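# Raise the crate four finger-widths and hold it steady

## Task

Get the whole crate off the table by at least the breadth of four adult fingers (roughly 7 to 8 cm) and keep it motionless in the air; at the finish no motor of either hand may still show moving in hand_stopped_by, otherwise it counts as a failure. Nothing may fall from the table or be left resting off it.

## Robot and tools

Robot: the upper body of a humanoid on a stand behind the table's -x edge, with two seven-joint arms. left_arm (on the +y side) carries a left hand and right_arm (on the -y side) a right hand. Each hand has four fingers and a thumb, driven by six motors.

Scene frame: the table top is z = 0 and +z is up. +x runs across the table away from the robot, and the near table edge is at x = 0.18 m. Results report each arm's hand point as end_effector_position (metres) and end_effector_quat_wxyz in this frame. The readings can be off by a few centimetres, more at long reach. A hand point can be at most about 0.62 m from its shoulder. The shoulders sit roughly 0.3 to 0.4 m above the table, at about y = +0.10 (left) and y = -0.10 (right).

Hand point: it sits 0.05 m in front of the palm, 0.15 m out from the wrist. Its local +z runs along the straight fingers, +y points out of the palm, and +x goes across the palm. On the right hand +x points away from the thumb; on the left hand it points toward the thumb. Straight fingertips reach about 0.06 to 0.07 m past the point. A wrist bracket on the little-finger side can collide with things. With the thumb swung in front of the palm, the hand can wrap an object about 0.035 to 0.065 m thick, or a handle down to about 0.025 m.

The row: every motion command is a row of exactly 28 numbers in [-1, 1], and it covers both arms even if only one moves. The order is:
1. left_arm dx, dy, dz, rx, ry, rz.
2. Left hand: little, ring, middle, index, thumb_bend, thumb_turn, force_limit, speed.
3. right_arm dx, dy, dz, rx, ry, rz.
4. Right hand: the same eight numbers.

The pose numbers are offsets, not poses. They are measured from that arm's Hand target as it stood when the action or move began, along the scene frame axes. 1.0 equals 0.6 m for dx, dy, dz and 180 degrees for rx, ry, rz. The three rotation numbers form one rotation vector, applied about the Hand target's position. Sending six zeros re-requests the current Hand target. Sending the same offset again shifts the target again.

Hand motors are absolute targets:
- For the four fingers and thumb_bend, +1 is straight/open and -1 is curled/closed.
- For thumb_turn, +1 puts the thumb beside the palm and -1 swings it in front of the palm, opposite the fingers.
- force_limit runs from about 0 N at -1 to 10 N at +1 (15 N for the two thumb motors). A closing motor stops when its load reaches this value.
- speed runs from near zero at -1 up to full speed at +0.48 and above. For a soft grip, close at speed -0.94 or lower.

There is no "no change" value for the hand. To leave a hand alone, resend the eight numbers of its last executed row; if it has not been commanded yet in this scene, send its hand_measured plus hand_force_limit and hand_speed. A motor only starts when its target changes by at least 0.002. To squeeze harder, raise force_limit and send a target more closed than hand_measured. To loosen, send a target more open than hand_measured.

Tools:
- execute_actions(actions, cameras): actions is a list of actions. Each action is a list of up to 15 rows, and each row runs for one 1/30 s step; a short list repeats its last row to fill the 15 steps. Every row in an action counts from the same start pose. Sending an empty list just returns state and images.
- move(target, speed, blend, blocking, cameras): target is one row, or a list of up to 15 rows. Every row is an offset from the same starting Hand targets, not from the previous row. speed is the path top speed in m/s (0.002 to 1.3, default 0.25), either one value or one per target. blend is a corner-rounding distance in m. blocking=false returns after about 0.5 s while the move continues. The arms follow straight paths that do not avoid obstacles or each other, and each move is capped at 10 s.
- wait(seconds 0 to 10): the arms hold their last command.
- stop(): brakes a running move.
- zoom_image(camera, region [x0,y0,x1,y1] pixels, at most 504x504): cameras are cam_high, cam_left_wrist and cam_right_wrist, all 896x504.
- show_instructions(): shows the reference pages.
- finished_scene(scene): the scene number is 1 or 2, and ending a scene cannot be undone.

Results:
- Hand target is the last commanded pose, after clipping, and the next offsets count from it.
- The hand point may settle short of the Hand target. If so, send the remaining gap as an offset.
- A move adds a "move:" line with its ending (done, off_target, moving, held, fault) and any limits. done means within 3 mm and 2 degrees, but it says nothing about contact.
- hand_measured, hand_stopped_by (moving, target, force, stalled, fault) and hand_load_n each follow the six-motor order. A load falling near 0 signals a lost grip.
- Joint velocities reading "within noise" means that arm is still.
- A MOTOR HOT line warns of overheating. At 120 °C the arm goes limp for 30 to 60 s.

Cautions:
- The commanded orientation is clipped to within 32 degrees of the current one per step.
- Big wrist turns can swing the elbow.
- Move slowly near contact. A target far past a contact presses hard, and an arm stopped by an object keeps pushing until commanded away.
- Never let the hands collide or grip each other's fingers.
- Avoid fast swings while loaded, drops, slams and letting go of moving objects.
- Don't leave arms stretched out or straining, because motors heat even while you think.
- Before ending the scene, confirm the crate is clear of the table by the required height, is steady, and that no hand motor reads moving.

Each tool is called as a command line: name --argument value for each argument, lists and objects as JSON in quotes; but a table of rows of numbers goes row by row, as --pt "numbers of a row", without its own name.

Reference images:

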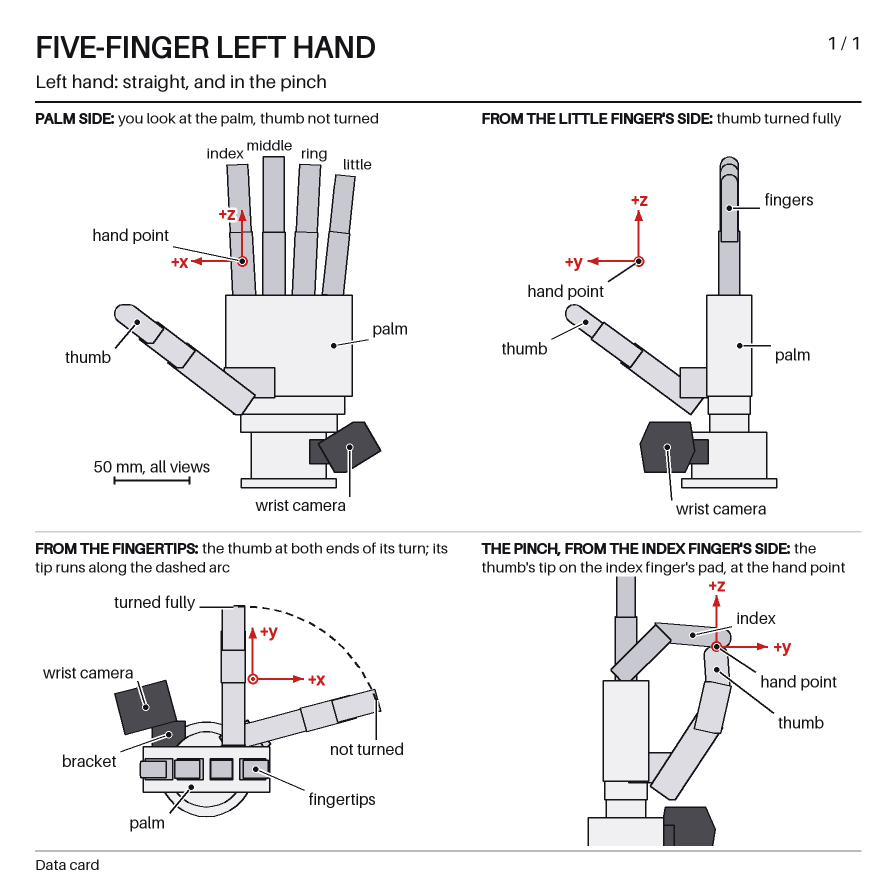

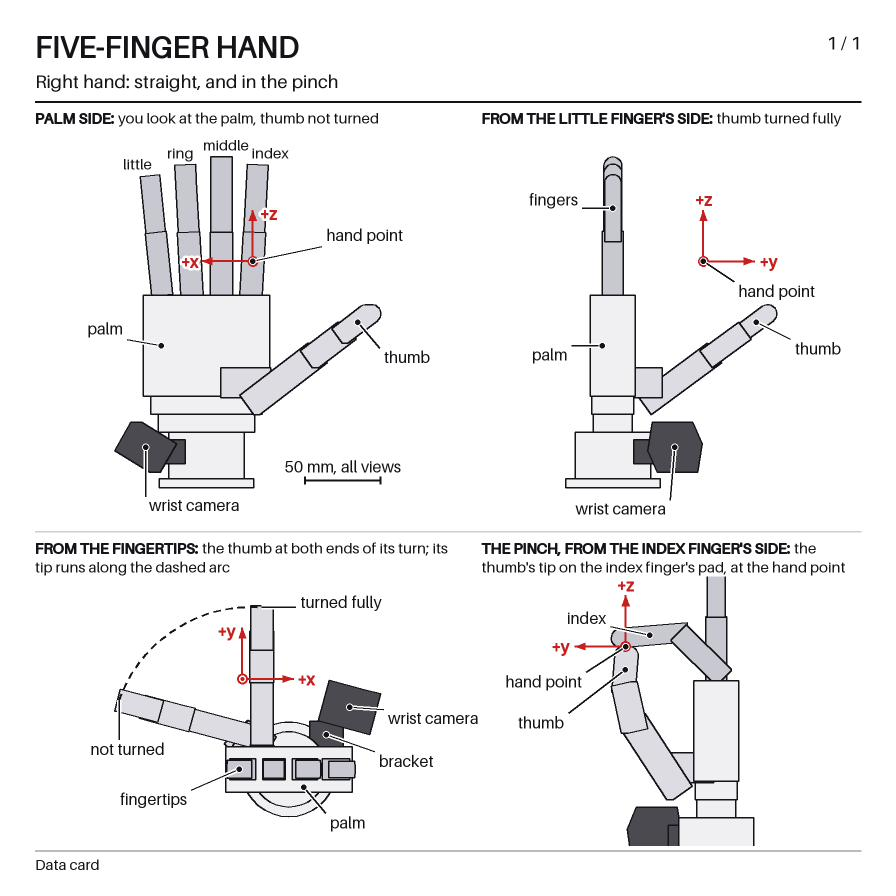

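## Session

execute_actions --actions '[]'

Scene clock: 0.00 s.
left_arm: end_effector_position=(+0.2115, +0.1152, +0.4802) hand_measured=(+1.000, +1.000, +1.000, +1.000, +1.000, +1.000) hand_load_n=(+0.0, -0.5, +0.0, +0.0, +0.0, +0.0) hand_stopped_by=(target, target, target, target, target, target) hand_force_limit=0.00 hand_speed=-0.80 end_effector_quat_wxyz=(+0.184, +0.061, -0.097, +0.976) | right_arm: end_effector_position=(+0.1217, -0.1670, +0.4889) hand_measured=(+1.000, +1.000, +1.000, +1.000, +1.000, +1.000) hand_load_n=(+0.0, +0.0, +0.0, +0.0, +0.0, +0.0) hand_stopped_by=(target, target, target, target, target, target) hand_force_limit=0.00 hand_speed=-0.80 end_effector_quat_wxyz=(+0.992, -0.117, +0.023, +0.043)
Joint positions: left_arm=[-0.158 0.555 0.25 -0.485 -0.718 -1.011 -0.27] | right_arm=[-0.201 -0.586 -0.196 -0.566 0.765 -1.039 0.314]
Joint velocities: within noise
Joint torques (N m): no reading
Hand target: left_arm +0.2115, +0.1152, +0.4802; +0.184, +0.061, -0.097, +0.976 | right_arm +0.1217, -0.1670, +0.4889; +0.992, -0.117, +0.023, +0.043

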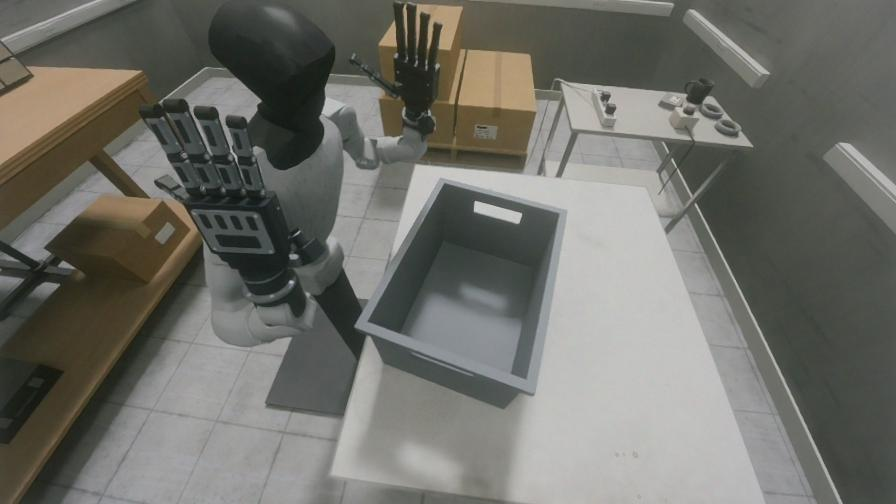

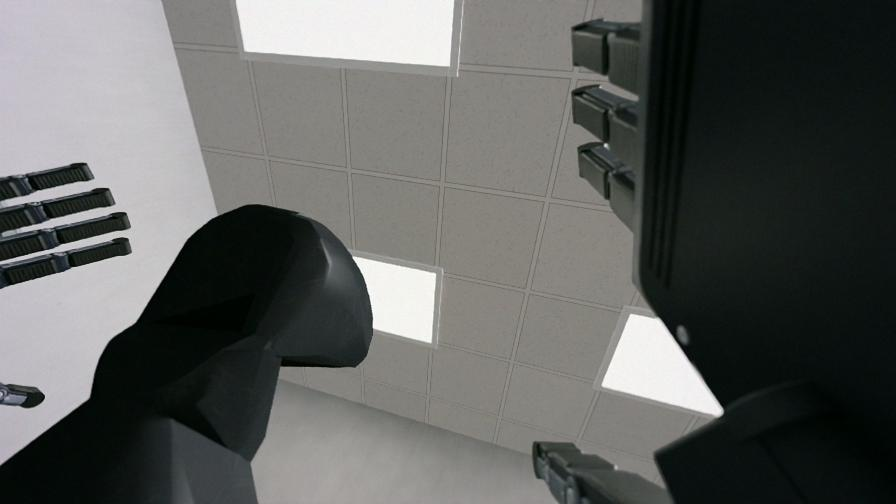

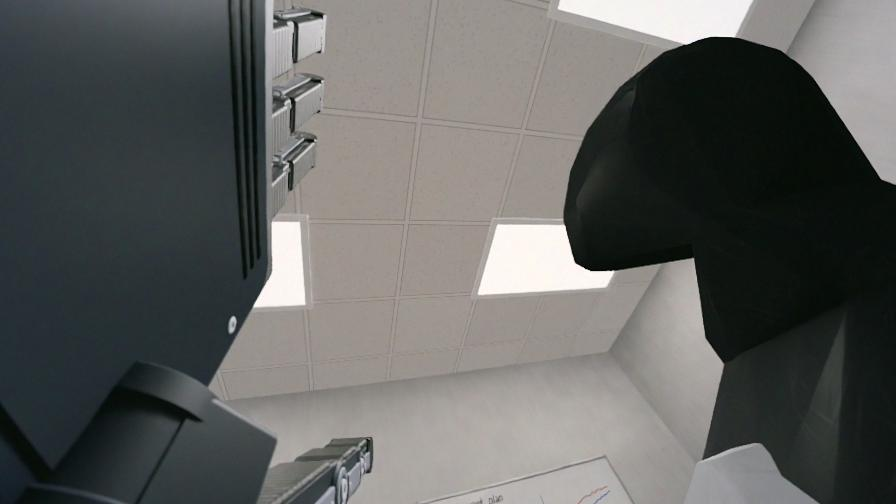

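move --target '[0.3475,0.2247,-0.1,0.096,0.441,0.076,1,1,1,1,1,1,0,-0.8,0.3305,-0.4217,-0.115,0.094,0.478,-0.139,1,1,1,1,1,1,0,-0.8]' --speed 0.3 --cameras '["cam_high"]'

Scene clock: 22.63 s.
left_arm: end_effector_position=(+0.4198, +0.2510, +0.4163) hand_measured=(+1.000, +1.000, +1.000, +1.000, +1.000, +1.000) hand_load_n=(+0.0, +0.0, +0.0, +0.0, +0.0, +0.0) hand_stopped_by=(target, target, target, target, target, target) hand_force_limit=0.00 hand_speed=-0.80 end_effector_quat_wxyz=(+0.083, +0.705, -0.082, +0.700) | right_arm: end_effector_position=(+0.3198, -0.4197, +0.4160) hand_measured=(+1.000, +1.000, +1.000, +1.000, +1.000, +1.000) hand_load_n=(+0.0, +0.0, +0.0, +0.0, +0.0, +0.0) hand_stopped_by=(target, target, target, target, target, target) hand_force_limit=0.00 hand_speed=-0.80 end_effector_quat_wxyz=(+0.699, +0.085, +0.705, -0.081)
Joint positions: left_arm=[0.906 1.345 1.157 -0.017 -1.63 0.033 -0.406] | right_arm=[0.676 -1.477 -0.951 0.147 1.623 0.042 0.335]
Joint velocities: within noise
Joint torques (N m): left_arm=[-0.62 2.89 3.56 0.16 -0.07 -0.64 -0.09] | right_arm=[-1.4 -4.16 -2.88 1.8 0.82 -1.38 0.14]
Hand target: left_arm +0.4200, +0.2500, +0.4202; +0.084, +0.702, -0.084, +0.703 | right_arm +0.3200, -0.4200, +0.4199; +0.702, +0.083, +0.702, -0.082
Off the commanded pose: left_arm 0.004 m, 1 deg | right_arm 0.004 m, 1 deg.
move: off_target (left_arm, right_arm)
Images, in order (width x height): cam_high 896x504.

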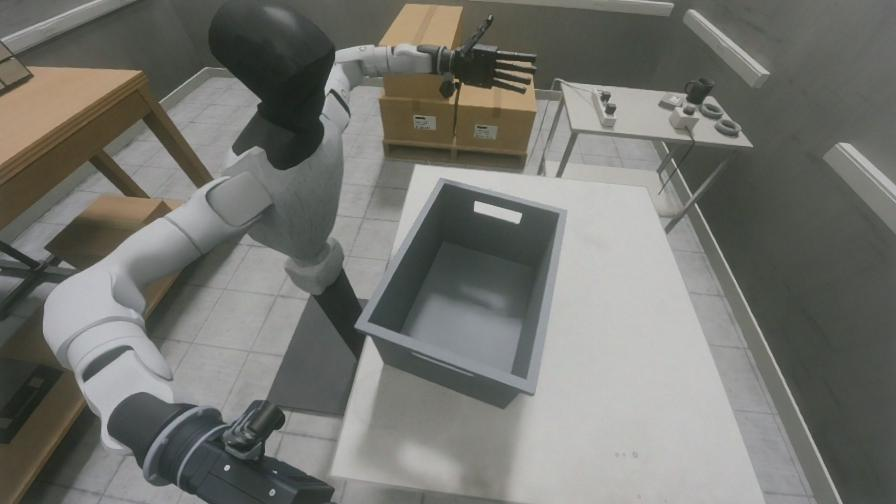

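move --target '[0.167,-0.08,-0.167,0.1165,0.486,0,1,1,1,1,1,1,0,-0.8,0.133,0.08,-0.167,0.1165,0.486,0,1,1,1,1,1,1,0,-0.8]' --speed 0.4

Scene clock: 28.77 s.
left_arm: end_effector_position=(+0.5205, +0.1996, +0.3240) hand_measured=(+1.000, +1.000, +1.000, +1.000, +1.000, +1.000) hand_load_n=(+0.0, +0.0, +0.0, +0.0, +0.0, +0.0) hand_stopped_by=(target, target, target, target, target, target) hand_force_limit=0.00 hand_speed=-0.80 end_effector_quat_wxyz=(-0.076, +0.963, -0.078, +0.247) | right_arm: end_effector_position=(+0.4022, -0.3683, +0.3283) hand_measured=(+1.000, +1.000, +1.000, +1.000, +1.000, +1.000) hand_load_n=(+0.0, +0.0, +0.0, +0.0, +0.0, +0.0) hand_stopped_by=(target, target, target, target, target, target) hand_force_limit=0.00 hand_speed=-0.80 end_effector_quat_wxyz=(+0.214, +0.138, +0.962, -0.098)
Joint positions: left_arm=[-2.169 0.936 -1.763 1.444 -0.668 1.176 -1.139] | right_arm=[-2.188 -0.903 1.837 1.45 0.704 1.274 1.21]
Joint velocities: within noise
Joint torques (N m): left_arm=[-4.8 -0.03 -0.96 0.82 0.46 -0.21 0.05] | right_arm=[-3.52 -0.17 -0.18 2.21 -0.01 -0.44 0.07]
Hand target: left_arm +0.5202, +0.2020, +0.3200; +0.002, +0.993, -0.118, +0.001 | right_arm +0.3998, -0.3720, +0.3197; +0.000, +0.118, +0.993, +0.000
Off the commanded pose: left_arm 0.005 m, 30 deg | right_arm 0.010 m, 27 deg.
move: off_target (left_arm, right_arm); limits=paced
camera_calibration:
cam_left_wrist: T_world_to_cam=[[0.359311, 0.895307, 0.263289, -0.444525], [0.408177, -0.404486, 0.818402, -0.401014], [0.839218, -0.186592, -0.51078, -0.118302], [0, 0, 0, 1]] pos_world=[0.422689, 0.213707, 0.384803]
cam_right_wrist: T_world_to_cam=[[0.0458274, 0.983236, -0.176484, 0.399314], [0.544237, 0.123573, 0.82978, -0.453183], [0.837679, -0.134076, -0.529451, -0.095542], [0, 0, 0, 1]] pos_world=[0.308373, -0.349429, 0.39593]

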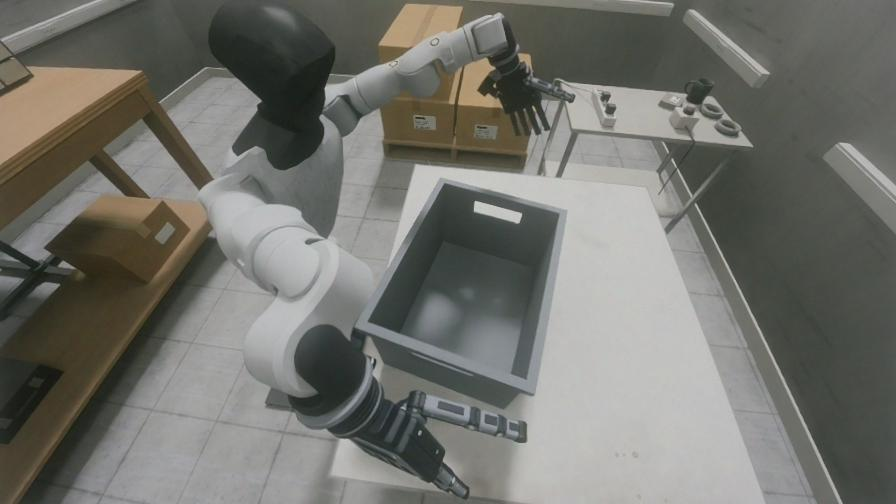

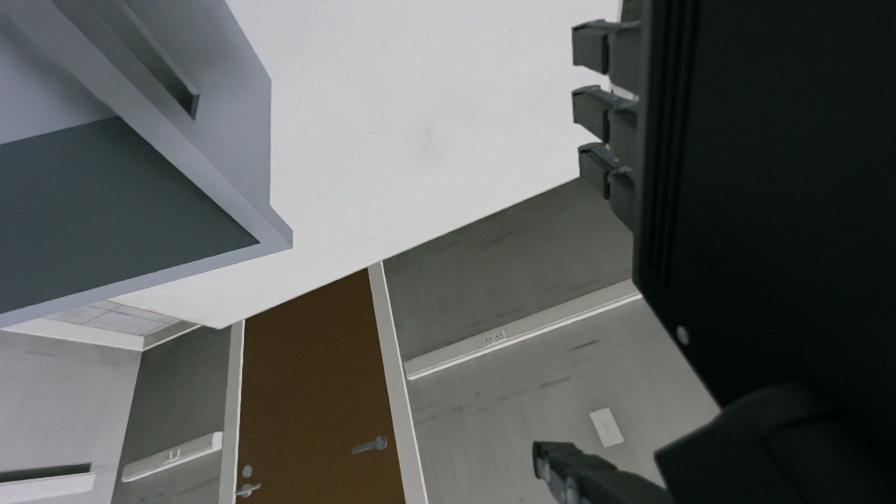

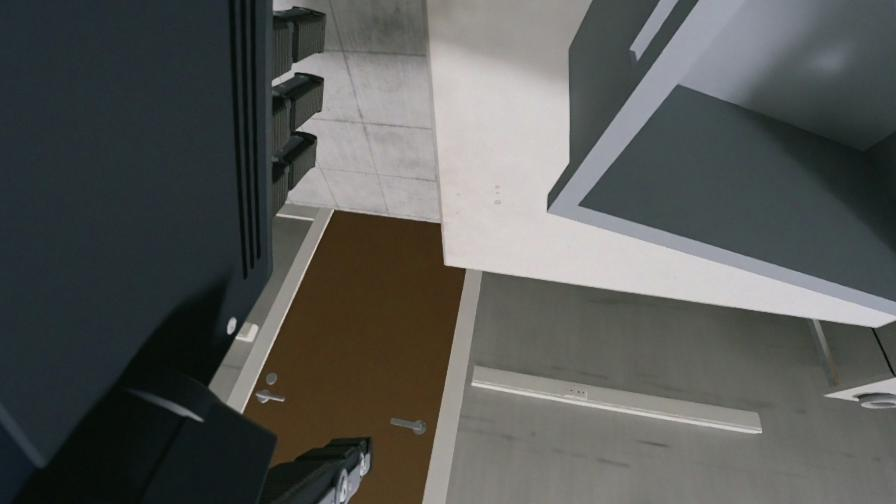

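move --target '[0,0,0,0,0,0,1,1,1,1,1,1,0,-0.8,0,0,0,0,0,0,1,1,1,1,1,1,0,-0.8]'

zoom_image --camera "cam_high" --region '[340, 160, 600, 420]'

Scene clock: 31.23 s.
left_arm: end_effector_position=(+0.5203, +0.1999, +0.3242) hand_measured=(+1.000, +1.000, +1.000, +1.000, +1.000, +1.000) hand_load_n=(-0.5, -0.5, +0.0, +0.0, +0.0, -0.5) hand_stopped_by=(target, target, target, target, target, target) hand_force_limit=0.00 hand_speed=-0.80 end_effector_quat_wxyz=(-0.077, +0.963, -0.079, +0.247) | right_arm: end_effector_position=(+0.4019, -0.3682, +0.3282) hand_measured=(+1.000, +1.000, +1.000, +1.000, +1.000, +1.000) hand_load_n=(+0.0, +0.0, +0.0, +0.0, +0.0, +0.0) hand_stopped_by=(target, target, target, target, target, target) hand_force_limit=0.00 hand_speed=-0.80 end_effector_quat_wxyz=(+0.213, +0.138, +0.962, -0.098)
Joint positions: left_arm=[-2.169 0.933 -1.772 1.452 -0.668 1.17 -1.146] | right_arm=[-2.188 -0.903 1.842 1.45 0.704 1.273 1.215]
Joint velocities: within noise
Joint torques (N m): left_arm=[-4.39 0.04 -0.84 0.62 0.4 -0.25 0.12] | right_arm=[-3.5 -0.05 -0.24 2.36 0.04 -0.44 -0.01]
Hand target: left_arm +0.5202, +0.2020, +0.3200; +0.002, +0.993, -0.118, +0.001 | right_arm +0.3998, -0.3720, +0.3197; +0.000, +0.118, +0.993, +0.000
Off the commanded pose: left_arm 0.005 m, 30 deg | right_arm 0.010 m, 27 deg.
move: off_target (left_arm, right_arm)
camera_calibration:
cam_left_wrist: T_world_to_cam=[[0.360605, 0.893982, 0.266007, -0.446169], [0.407869, -0.407622, 0.816999, -0.399839], [0.838813, -0.186118, -0.511618, -0.117567], [0, 0, 0, 1]] pos_world=[0.422589, 0.214003, 0.385203]
cam_right_wrist: T_world_to_cam=[[0.0443635, 0.983353, -0.176209, 0.399723], [0.54532, 0.123951, 0.829013, -0.453055], [0.837053, -0.132868, -0.530743, -0.0941994], [0, 0, 0, 1]] pos_world=[0.308177, -0.349428, 0.396028]

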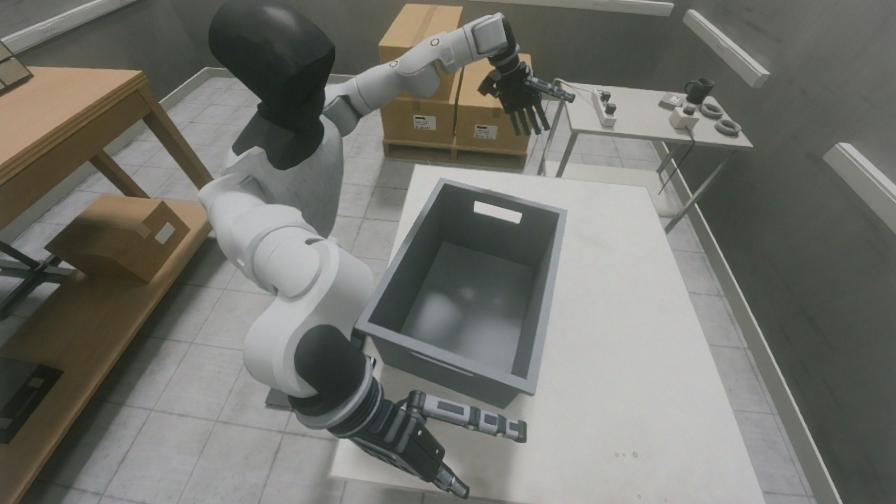

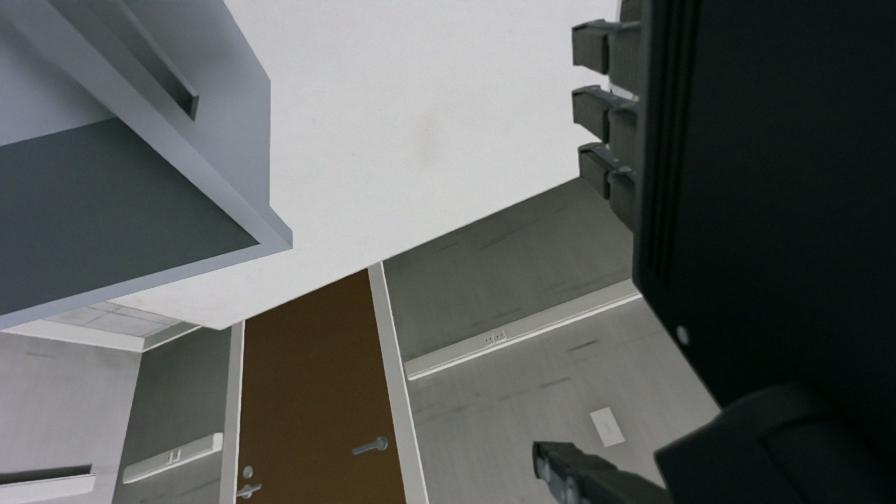

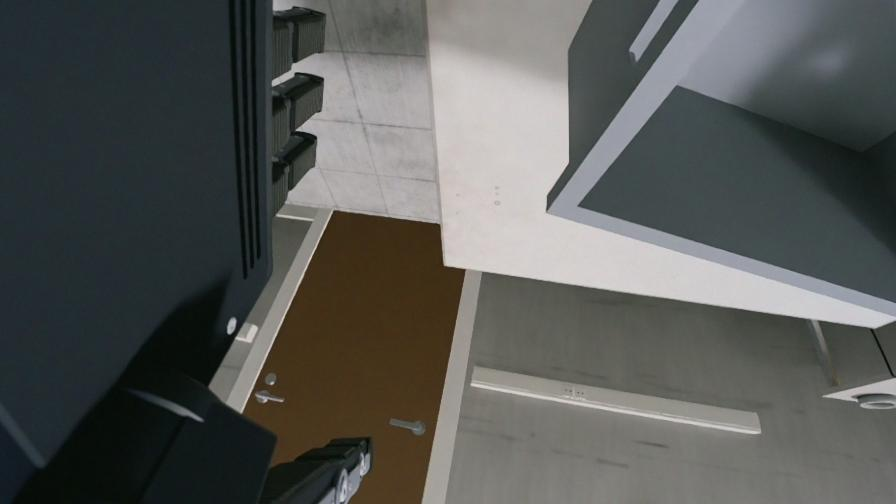

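Scaled by 1.938 from the camera's 896x504 image, which has a finer 1280x720 frame.

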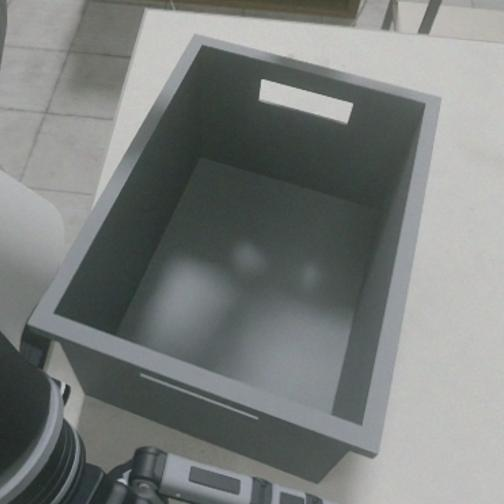

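move --target '[-0.167,-0.337,0.017,0,0,0,1,1,1,1,1,1,0,-0.8,-0.066,0.003,-0.083,0,0,0,1,1,1,1,1,1,0,-0.8]'

Scene clock: 39.13 s.
left_arm: end_effector_position=(+0.4207, +0.0002, +0.3289) hand_measured=(+1.000, +1.000, +1.000, +1.000, +1.000, +1.000) hand_load_n=(+0.0, +0.0, +0.0, +0.0, -0.5, +0.0) hand_stopped_by=(target, target, target, target, target, target) hand_force_limit=0.00 hand_speed=-0.80 end_effector_quat_wxyz=(+0.034, +0.982, -0.174, +0.058) | right_arm: end_effector_position=(+0.3627, -0.3673, +0.2753) hand_measured=(+1.000, +1.000, +1.000, +1.000, +1.000, +1.000) hand_load_n=(+0.0, +0.0, +0.0, +0.0, +0.0, +0.0) hand_stopped_by=(target, target, target, target, target, target) hand_force_limit=0.00 hand_speed=-0.80 end_effector_quat_wxyz=(+0.105, +0.128, +0.985, -0.054)
Joint positions: left_arm=[-2.527 0.508 -2.645 0.987 -1.296 1.607 -1.621] | right_arm=[-2.033 -0.936 2.004 1.442 0.634 1.209 1.525]
Joint velocities: within noise
Joint torques (N m): left_arm=[-6.09 1.64 -0.93 1.26 0.25 0.05 -0.15] | right_arm=[-3.82 -0.84 -0.15 2.68 -0.08 -0.15 0.09]
Hand target: left_arm +0.4200, -0.0002, +0.3302; +0.002, +0.993, -0.118, +0.001 | right_arm +0.3602, -0.3702, +0.2699; +0.000, +0.118, +0.993, +0.000
Off the commanded pose: left_arm 0.002 m, 10 deg | right_arm 0.007 m, 14 deg.
joint sent to its limit (left arm) — joint 3 (shoulder yaw), lower limit; joint 6 (wrist pitch), upper limit; joint 7 (wrist yaw), lower limit. The joint targets are off in orientation, not in position.
move: off_target (left_arm, right_arm)
camera_calibration:
cam_left_wrist: T_world_to_cam=[[0.584762, 0.809392, -0.0541953, -0.221939], [0.629673, -0.410769, 0.659379, -0.485903], [0.511435, -0.419705, -0.749855, 0.147345], [0, 0, 0, 1]] pos_world=[0.360384, 0.0418834, 0.418854]
cam_right_wrist: T_world_to_cam=[[-0.00272551, 0.997781, -0.0665231, 0.38343], [0.703477, 0.0491923, 0.709014, -0.439765], [0.710713, -0.0448651, -0.70205, 0.035823], [0, 0, 0, 1]] pos_world=[0.284949, -0.359339, 0.362456]

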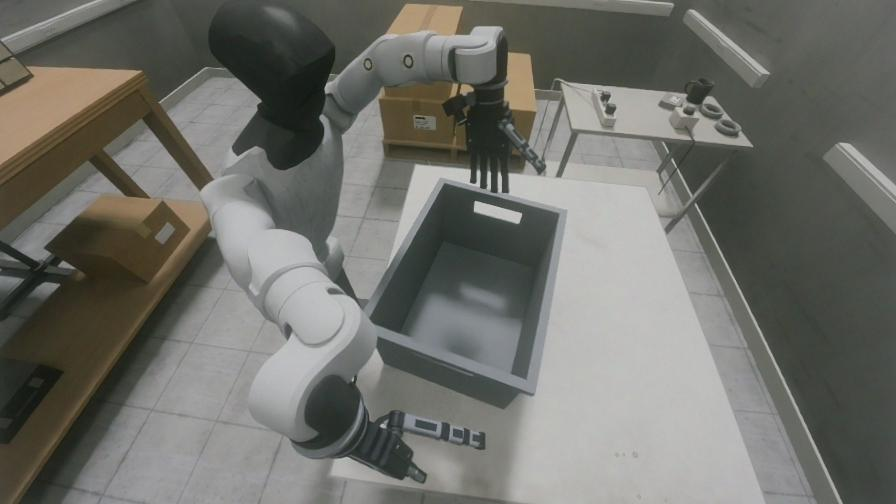

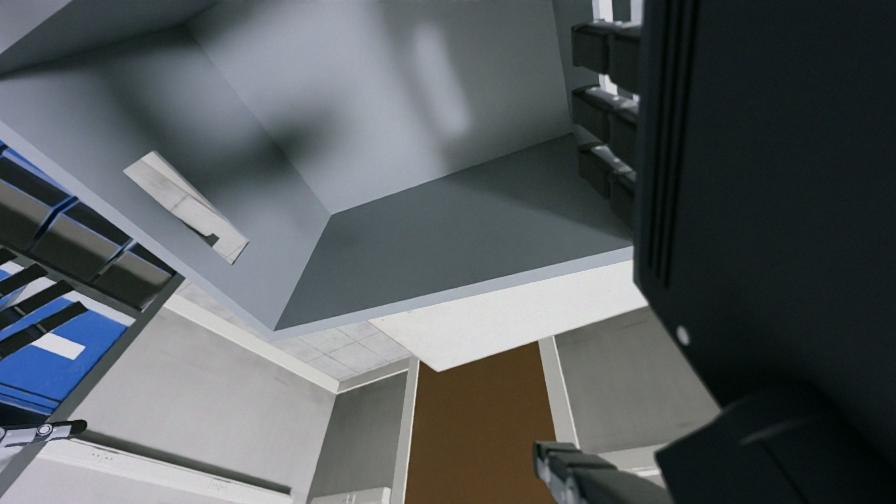

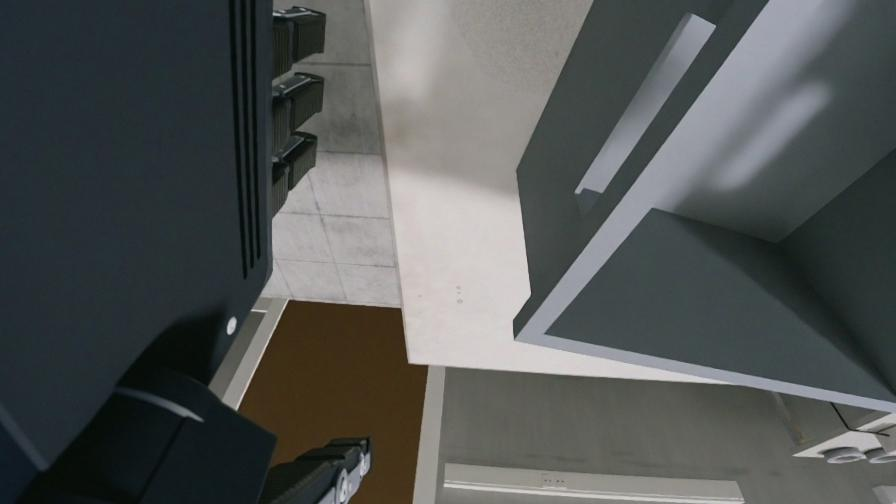

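move --target '[0.033,-0.025,-0.317,0,0,0,1,1,1,1,1,1,0,-0.8,0,0,-0.1,0,0,0,1,1,1,1,1,1,0,-0.8]' --speed 0.2

Scene clock: 53.10 s.
left_arm: end_effector_position=(+0.4375, -0.0135, +0.1364) hand_measured=(+1.000, +1.000, +1.000, +1.000, +1.000, +1.000) hand_load_n=(+0.0, +0.0, +0.0, +0.0, +0.0, +0.0) hand_stopped_by=(target, target, target, target, target, target) hand_force_limit=0.00 hand_speed=-0.80 end_effector_quat_wxyz=(+0.001, +0.993, -0.117, +0.008) | right_arm: end_effector_position=(+0.3626, -0.3698, +0.2151) hand_measured=(+1.000, +1.000, +1.000, +1.000, +1.000, +1.000) hand_load_n=(+0.0, +0.0, +0.0, +0.0, +0.0, +0.0) hand_stopped_by=(target, target, target, target, target, target) hand_force_limit=0.00 hand_speed=-0.80 end_effector_quat_wxyz=(+0.081, +0.126, +0.987, -0.049)
Joint positions: left_arm=[-1.831 0.209 -2.198 1.702 -1.819 1.606 -0.636] | right_arm=[-1.849 -0.899 1.853 1.471 0.77 1.178 1.306]
Joint velocities: within noise
Joint torques (N m): left_arm=[-7.1 2.71 -0.77 0.99 -0.04 -0.11 0.14] | right_arm=[-4.14 -2.44 -0.45 1.71 0.27 0.05 -0.01]
Hand target: left_arm +0.4398, -0.0152, +0.1400; +0.002, +0.993, -0.118, +0.001 | right_arm +0.3602, -0.3702, +0.2099; +0.000, +0.118, +0.993, +0.000
Off the commanded pose: left_arm 0.005 m, 1 deg | right_arm 0.006 m, 11 deg.
move: off_target (left_arm, right_arm)
camera_calibration:
cam_left_wrist: T_world_to_cam=[[0.482063, 0.875308, -0.0380978, -0.187484], [0.732228, -0.378624, 0.566115, -0.406919], [0.4811, -0.300799, -0.823446, 0.0136084], [0, 0, 0, 1]] pos_world=[0.381789, 0.0141308, 0.234426]
cam_right_wrist: T_world_to_cam=[[-0.00814895, 0.998765, -0.0490016, 0.380451], [0.735489, 0.0391867, 0.676402, -0.405198], [0.677488, -0.0305282, -0.7349, 0.0180406], [0, 0, 0, 1]] pos_world=[0.288896, -0.363552, 0.305977]

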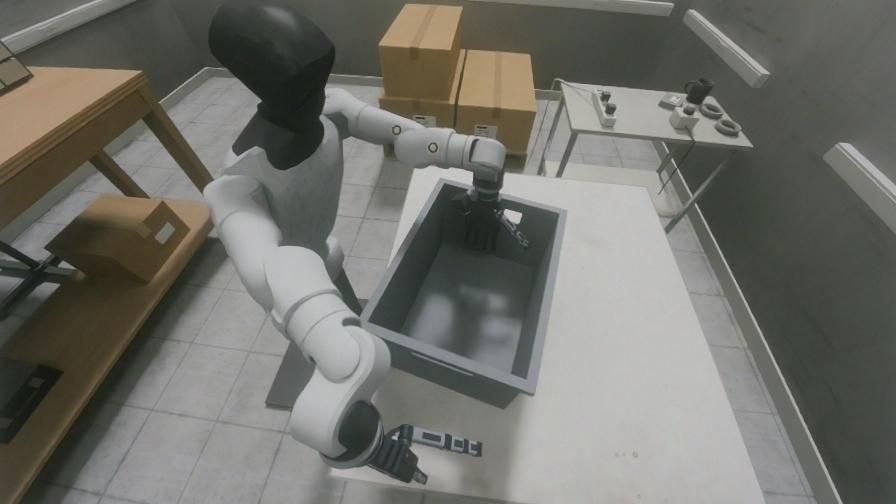

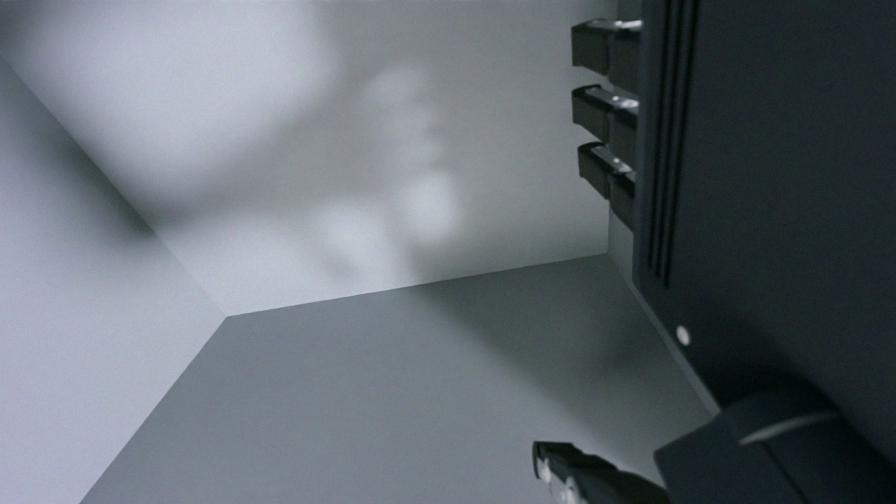

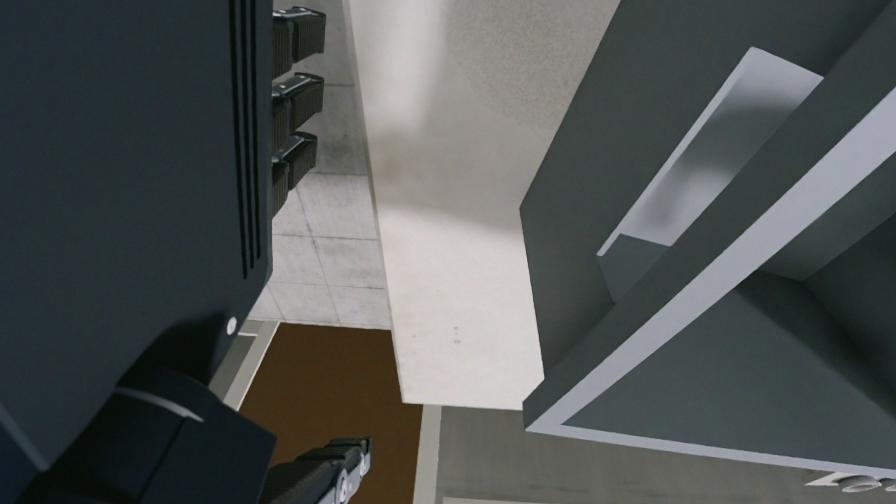

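move --target '[-0.16,0,0,0,0,0,1,1,1,1,1,1,0,-0.8,0,0,0,0,0,0,1,1,1,1,1,1,0,-0.8]' --speed 0.1

Scene clock: 60.97 s.
left_arm: end_effector_position=(+0.3466, -0.0155, +0.1388) hand_measured=(+1.000, +1.000, +1.000, +1.000, +1.000, +1.000) hand_load_n=(+0.0, +0.0, +0.0, +0.0, +0.0, +0.0) hand_stopped_by=(target, target, target, target, target, target) hand_force_limit=0.00 hand_speed=-0.80 end_effector_quat_wxyz=(+0.029, +0.962, -0.217, -0.163) | right_arm: end_effector_position=(+0.3626, -0.3698, +0.2151) hand_measured=(+1.000, +1.000, +1.000, +1.000, +1.000, +1.000) hand_load_n=(+0.0, +0.0, +0.0, +0.0, +0.0, +0.0) hand_stopped_by=(target, target, target, target, target, target) hand_force_limit=0.00 hand_speed=-0.80 end_effector_quat_wxyz=(+0.081, +0.127, +0.987, -0.049)
Joint positions: left_arm=[-1.995 0.397 -2.316 1.058 -1.995 1.6 -0.688] | right_arm=[-1.849 -0.899 1.853 1.471 0.77 1.178 1.306]
Joint velocities: within noise
Joint torques (N m): left_arm=[-6.55 1.86 -0.59 0.83 0.16 0.56 -0.23] | right_arm=[-4.14 -2.44 -0.46 1.7 0.27 0.02 -0.02]
Hand target: left_arm +0.3438, -0.0152, +0.1400; +0.002, +0.993, -0.118, +0.001 | right_arm +0.3602, -0.3702, +0.2099; +0.000, +0.118, +0.993, +0.000
Off the commanded pose: left_arm 0.003 m, 23 deg | right_arm 0.006 m, 11 deg.
joint sent to its limit (left arm) — joint 5 (wrist roll), lower limit; joint 6 (wrist pitch), upper limit. The joint targets are off in orientation, not in position.
move: off_target (left_arm, right_arm)
camera_calibration:
cam_left_wrist: T_world_to_cam=[[0.605038, 0.758115, -0.24329, -0.157799], [0.789771, -0.532707, 0.304114, -0.328359], [0.100951, -0.376144, -0.921045, 0.20282], [0, 0, 0, 1]] pos_world=[0.334328, 0.0209999, 0.248274]
cam_right_wrist: T_world_to_cam=[[-0.00765457, 0.998772, -0.04895, 0.38029], [0.735593, 0.0387838, 0.676313, -0.405278], [0.677381, -0.0308304, -0.734986, 0.0179147], [0, 0, 0, 1]] pos_world=[0.288896, -0.363553, 0.305877]

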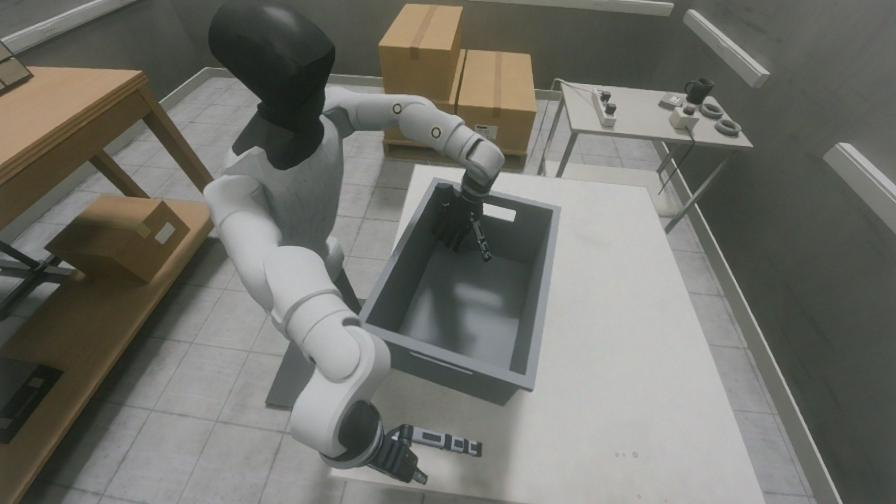

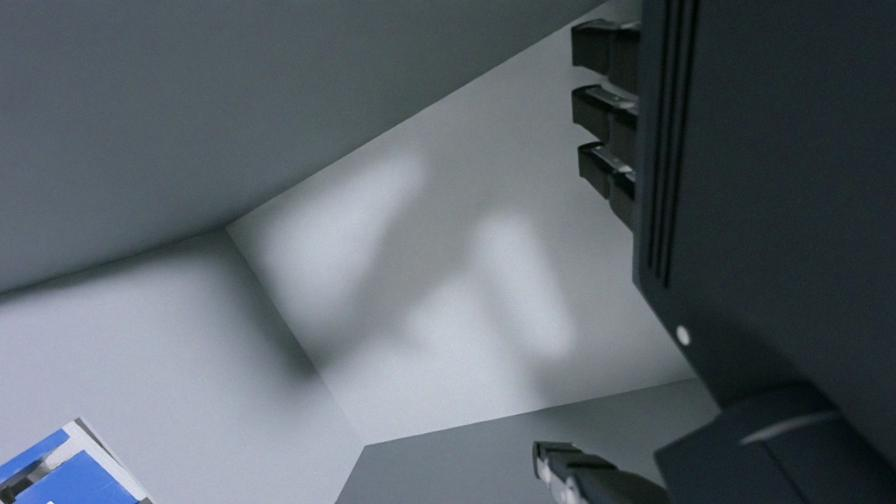

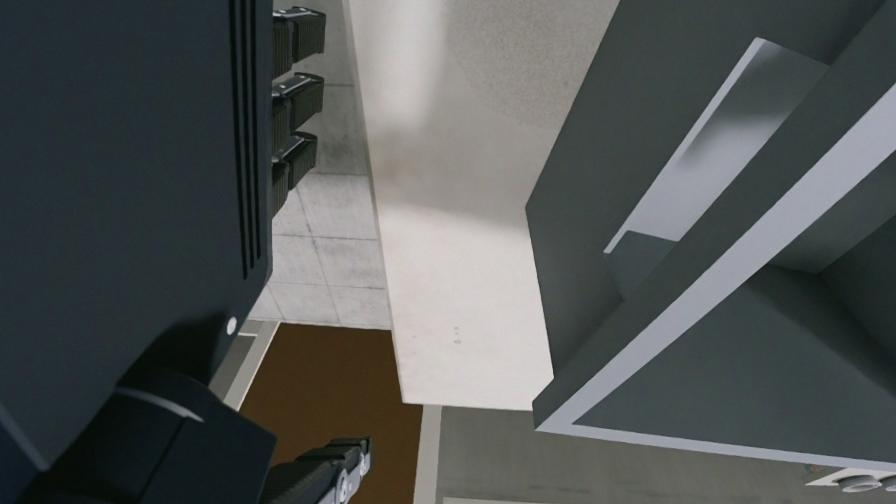

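move --pt "0.227 -0.025 0.01 0 0 0 1 1 1 1 1 1 0 -0.8 0 0 0 0 0 0 1 1 1 1 1 1 0 -0.8" --pt "0.227 0.19 0.01 0 0 0 1 1 1 1 1 1 0 -0.8 0 0 0 0 0 0 1 1 1 1 1 1 0 -0.8" --speed '[0.2,0.1]'

Scene clock: 72.37 s.
left_arm: end_effector_position=(+0.4801, +0.0905, +0.1513) hand_measured=(+1.000, +1.000, +1.000, +1.000, +1.000, +1.000) hand_load_n=(+0.0, +0.0, +0.0, +0.0, +0.0, +0.0) hand_stopped_by=(target, target, target, target, target, target) hand_force_limit=0.00 hand_speed=-0.80 end_effector_quat_wxyz=(+0.009, +0.992, -0.109, +0.063) | right_arm: end_effector_position=(+0.3626, -0.3698, +0.2151) hand_measured=(+1.000, +1.000, +1.000, +1.000, +1.000, +1.000) hand_load_n=(+0.0, +0.0, +0.0, +0.0, -0.5, +0.0) hand_stopped_by=(target, target, target, target, target, target) hand_force_limit=0.00 hand_speed=-0.80 end_effector_quat_wxyz=(+0.081, +0.127, +0.987, -0.049)
Joint positions: left_arm=[-1.831 0.616 -2.32 1.438 -1.767 1.292 -0.822] | right_arm=[-1.849 -0.899 1.853 1.471 0.77 1.178 1.306]
Joint velocities: within noise
Joint torques (N m): left_arm=[-5.04 2.08 -1.46 2.59 0.59 -0.14 0.26] | right_arm=[-4.14 -2.45 -0.46 1.7 0.26 0.02 -0.01]
Hand target: left_arm +0.4800, +0.0988, +0.1460; +0.002, +0.993, -0.118, +0.001 | right_arm +0.3602, -0.3702, +0.2099; +0.000, +0.118, +0.993, +0.000
Off the commanded pose: left_arm 0.010 m, 7 deg | right_arm 0.006 m, 11 deg.
move: off_target (left_arm, right_arm)
camera_calibration:
cam_left_wrist: T_world_to_cam=[[0.47081, 0.882142, -0.0127551, -0.297547], [0.672326, -0.349393, 0.652612, -0.39403], [0.57124, -0.315832, -0.757585, -0.0152951], [0, 0, 0, 1]] pos_world=[0.413742, 0.119977, 0.241766]
cam_right_wrist: T_world_to_cam=[[-0.00759171, 0.998769, -0.0490277, 0.380295], [0.735595, 0.0387901, 0.67631, -0.405276], [0.677379, -0.0309302, -0.734984, 0.0178785], [0, 0, 0, 1]] pos_world=[0.288896, -0.363553, 0.305877]

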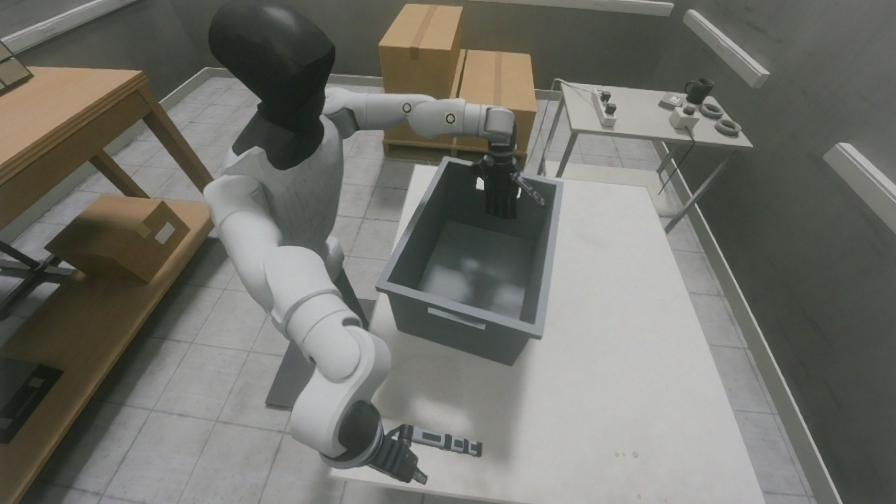

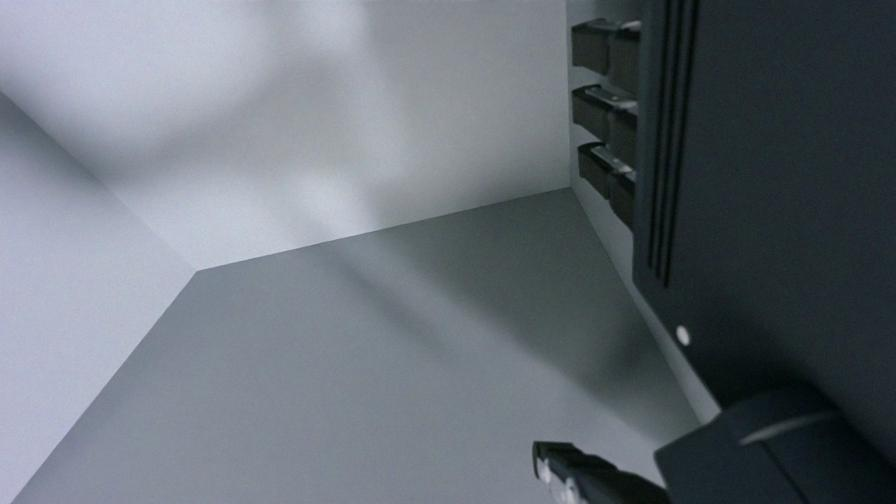

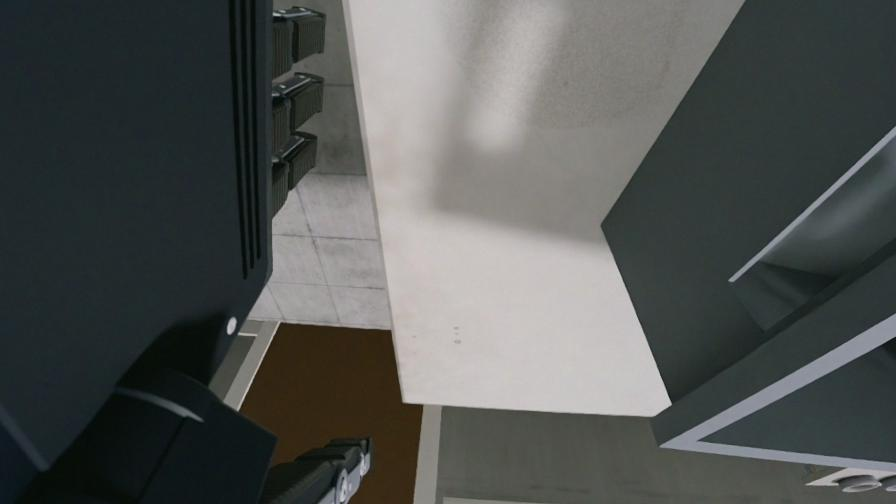

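move --pt "0 -0.03 0 0 0 0 1 1 1 1 1 1 0 -0.8 0 0.05 0.175 0 0 0 1 1 1 1 1 1 0 -0.8" --pt "0 -0.03 0 0 0 0 1 1 1 1 1 1 0 -0.8 0.067 0.467 0.175 0 0 0 1 1 1 1 1 1 0 -0.8" --pt "-0.05 -0.03 0 0 0 0 1 1 1 1 1 1 0 -0.8 0.083 0.467 -0.1 0 0 0 1 1 1 1 1 1 0 -0.8" --speed '[0.25,0.25,0.2]' --blend '[0.03,0.03,0]'

Scene clock: 80.83 s.
left_arm: end_effector_position=(+0.4489, +0.0822, +0.1425) hand_measured=(+1.000, +1.000, +1.000, +1.000, +1.000, +1.000) hand_load_n=(+0.0, +0.0, +0.0, +0.0, +0.0, +0.0) hand_stopped_by=(target, target, target, target, target, target) hand_force_limit=0.00 hand_speed=-0.80 end_effector_quat_wxyz=(-0.002, +0.993, -0.119, -0.003) | right_arm: end_effector_position=(+0.4045, -0.0925, +0.1415) hand_measured=(+1.000, +1.000, +1.000, +1.000, +1.000, +1.000) hand_load_n=(+0.0, +0.0, +0.0, +0.0, +0.0, +0.0) hand_stopped_by=(target, target, target, target, target, target) hand_force_limit=0.00 hand_speed=-0.80 end_effector_quat_wxyz=(-0.010, +0.121, +0.993, -0.003)
Joint positions: left_arm=[-1.892 0.642 -2.286 1.256 -1.802 1.385 -0.706] | right_arm=[-1.948 -0.007 1.323 1.989 1.872 1.603 -0.275]
Joint velocities: within noise
Joint torques (N m): left_arm=[-6.85 2.8 -0.04 1.16 0.38 0.11 0.18] | right_arm=[-7.17 -2.93 -0.15 0.78 0.92 0 0.03]
Hand target: left_arm +0.4500, +0.0808, +0.1460; +0.002, +0.993, -0.118, +0.001 | right_arm +0.4100, -0.0900, +0.1499; +0.000, +0.118, +0.993, +0.000
Off the commanded pose: left_arm 0.004 m, 1 deg | right_arm 0.010 m, 1 deg.
move: off_target (left_arm, right_arm)
camera_calibration:
cam_left_wrist: T_world_to_cam=[[0.484387, 0.873872, -0.0414507, -0.276998], [0.742308, -0.385463, 0.548086, -0.383789], [0.462979, -0.296254, -0.835395, 0.0512913], [0, 0, 0, 1]] pos_world=[0.395317, 0.109319, 0.241716]
cam_right_wrist: T_world_to_cam=[[-0.0166534, 0.997613, 0.0670111, 0.0871442], [0.839596, -0.0224416, 0.542748, -0.425936], [0.542956, 0.0653008, -0.837218, 0.0217985], [0, 0, 0, 1]] pos_world=[0.34723, -0.0979183, 0.243586]

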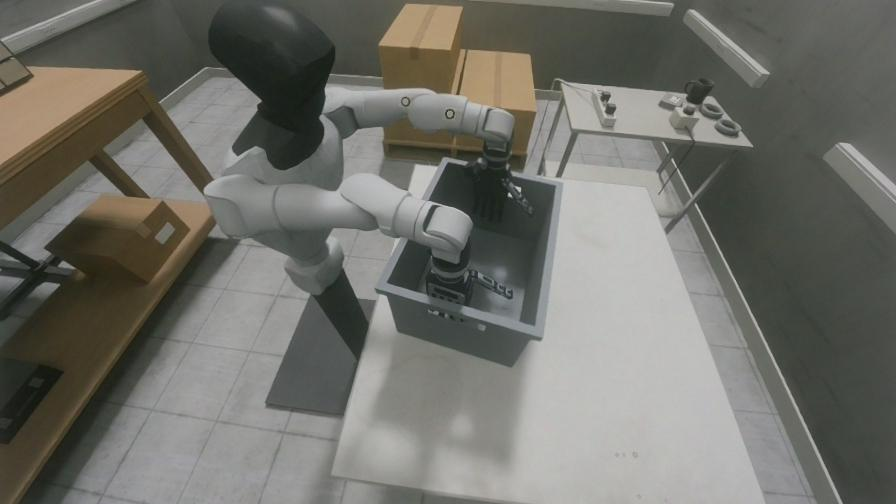

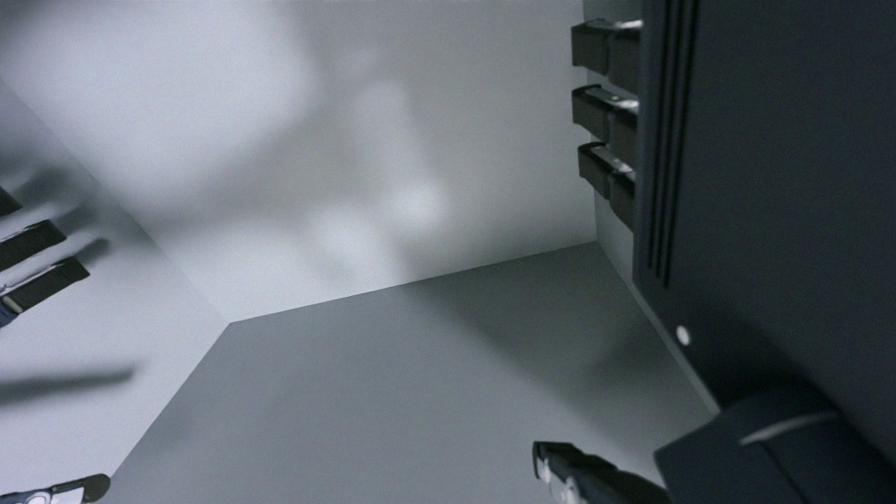

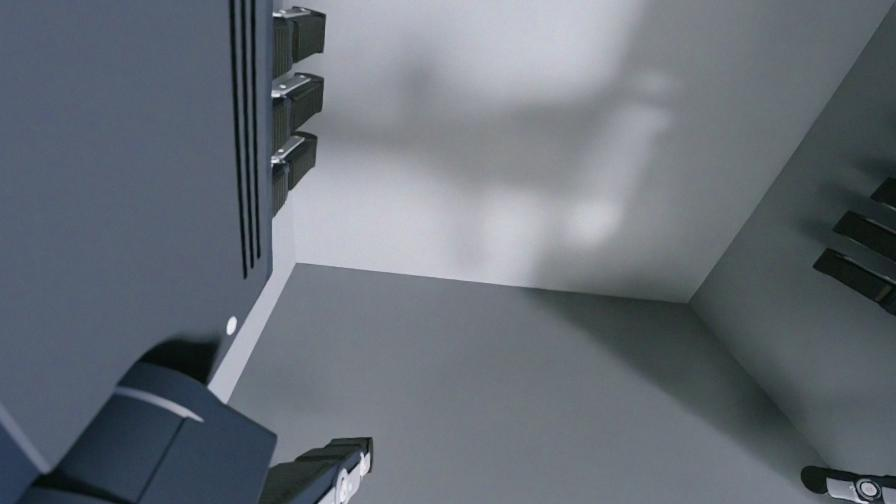

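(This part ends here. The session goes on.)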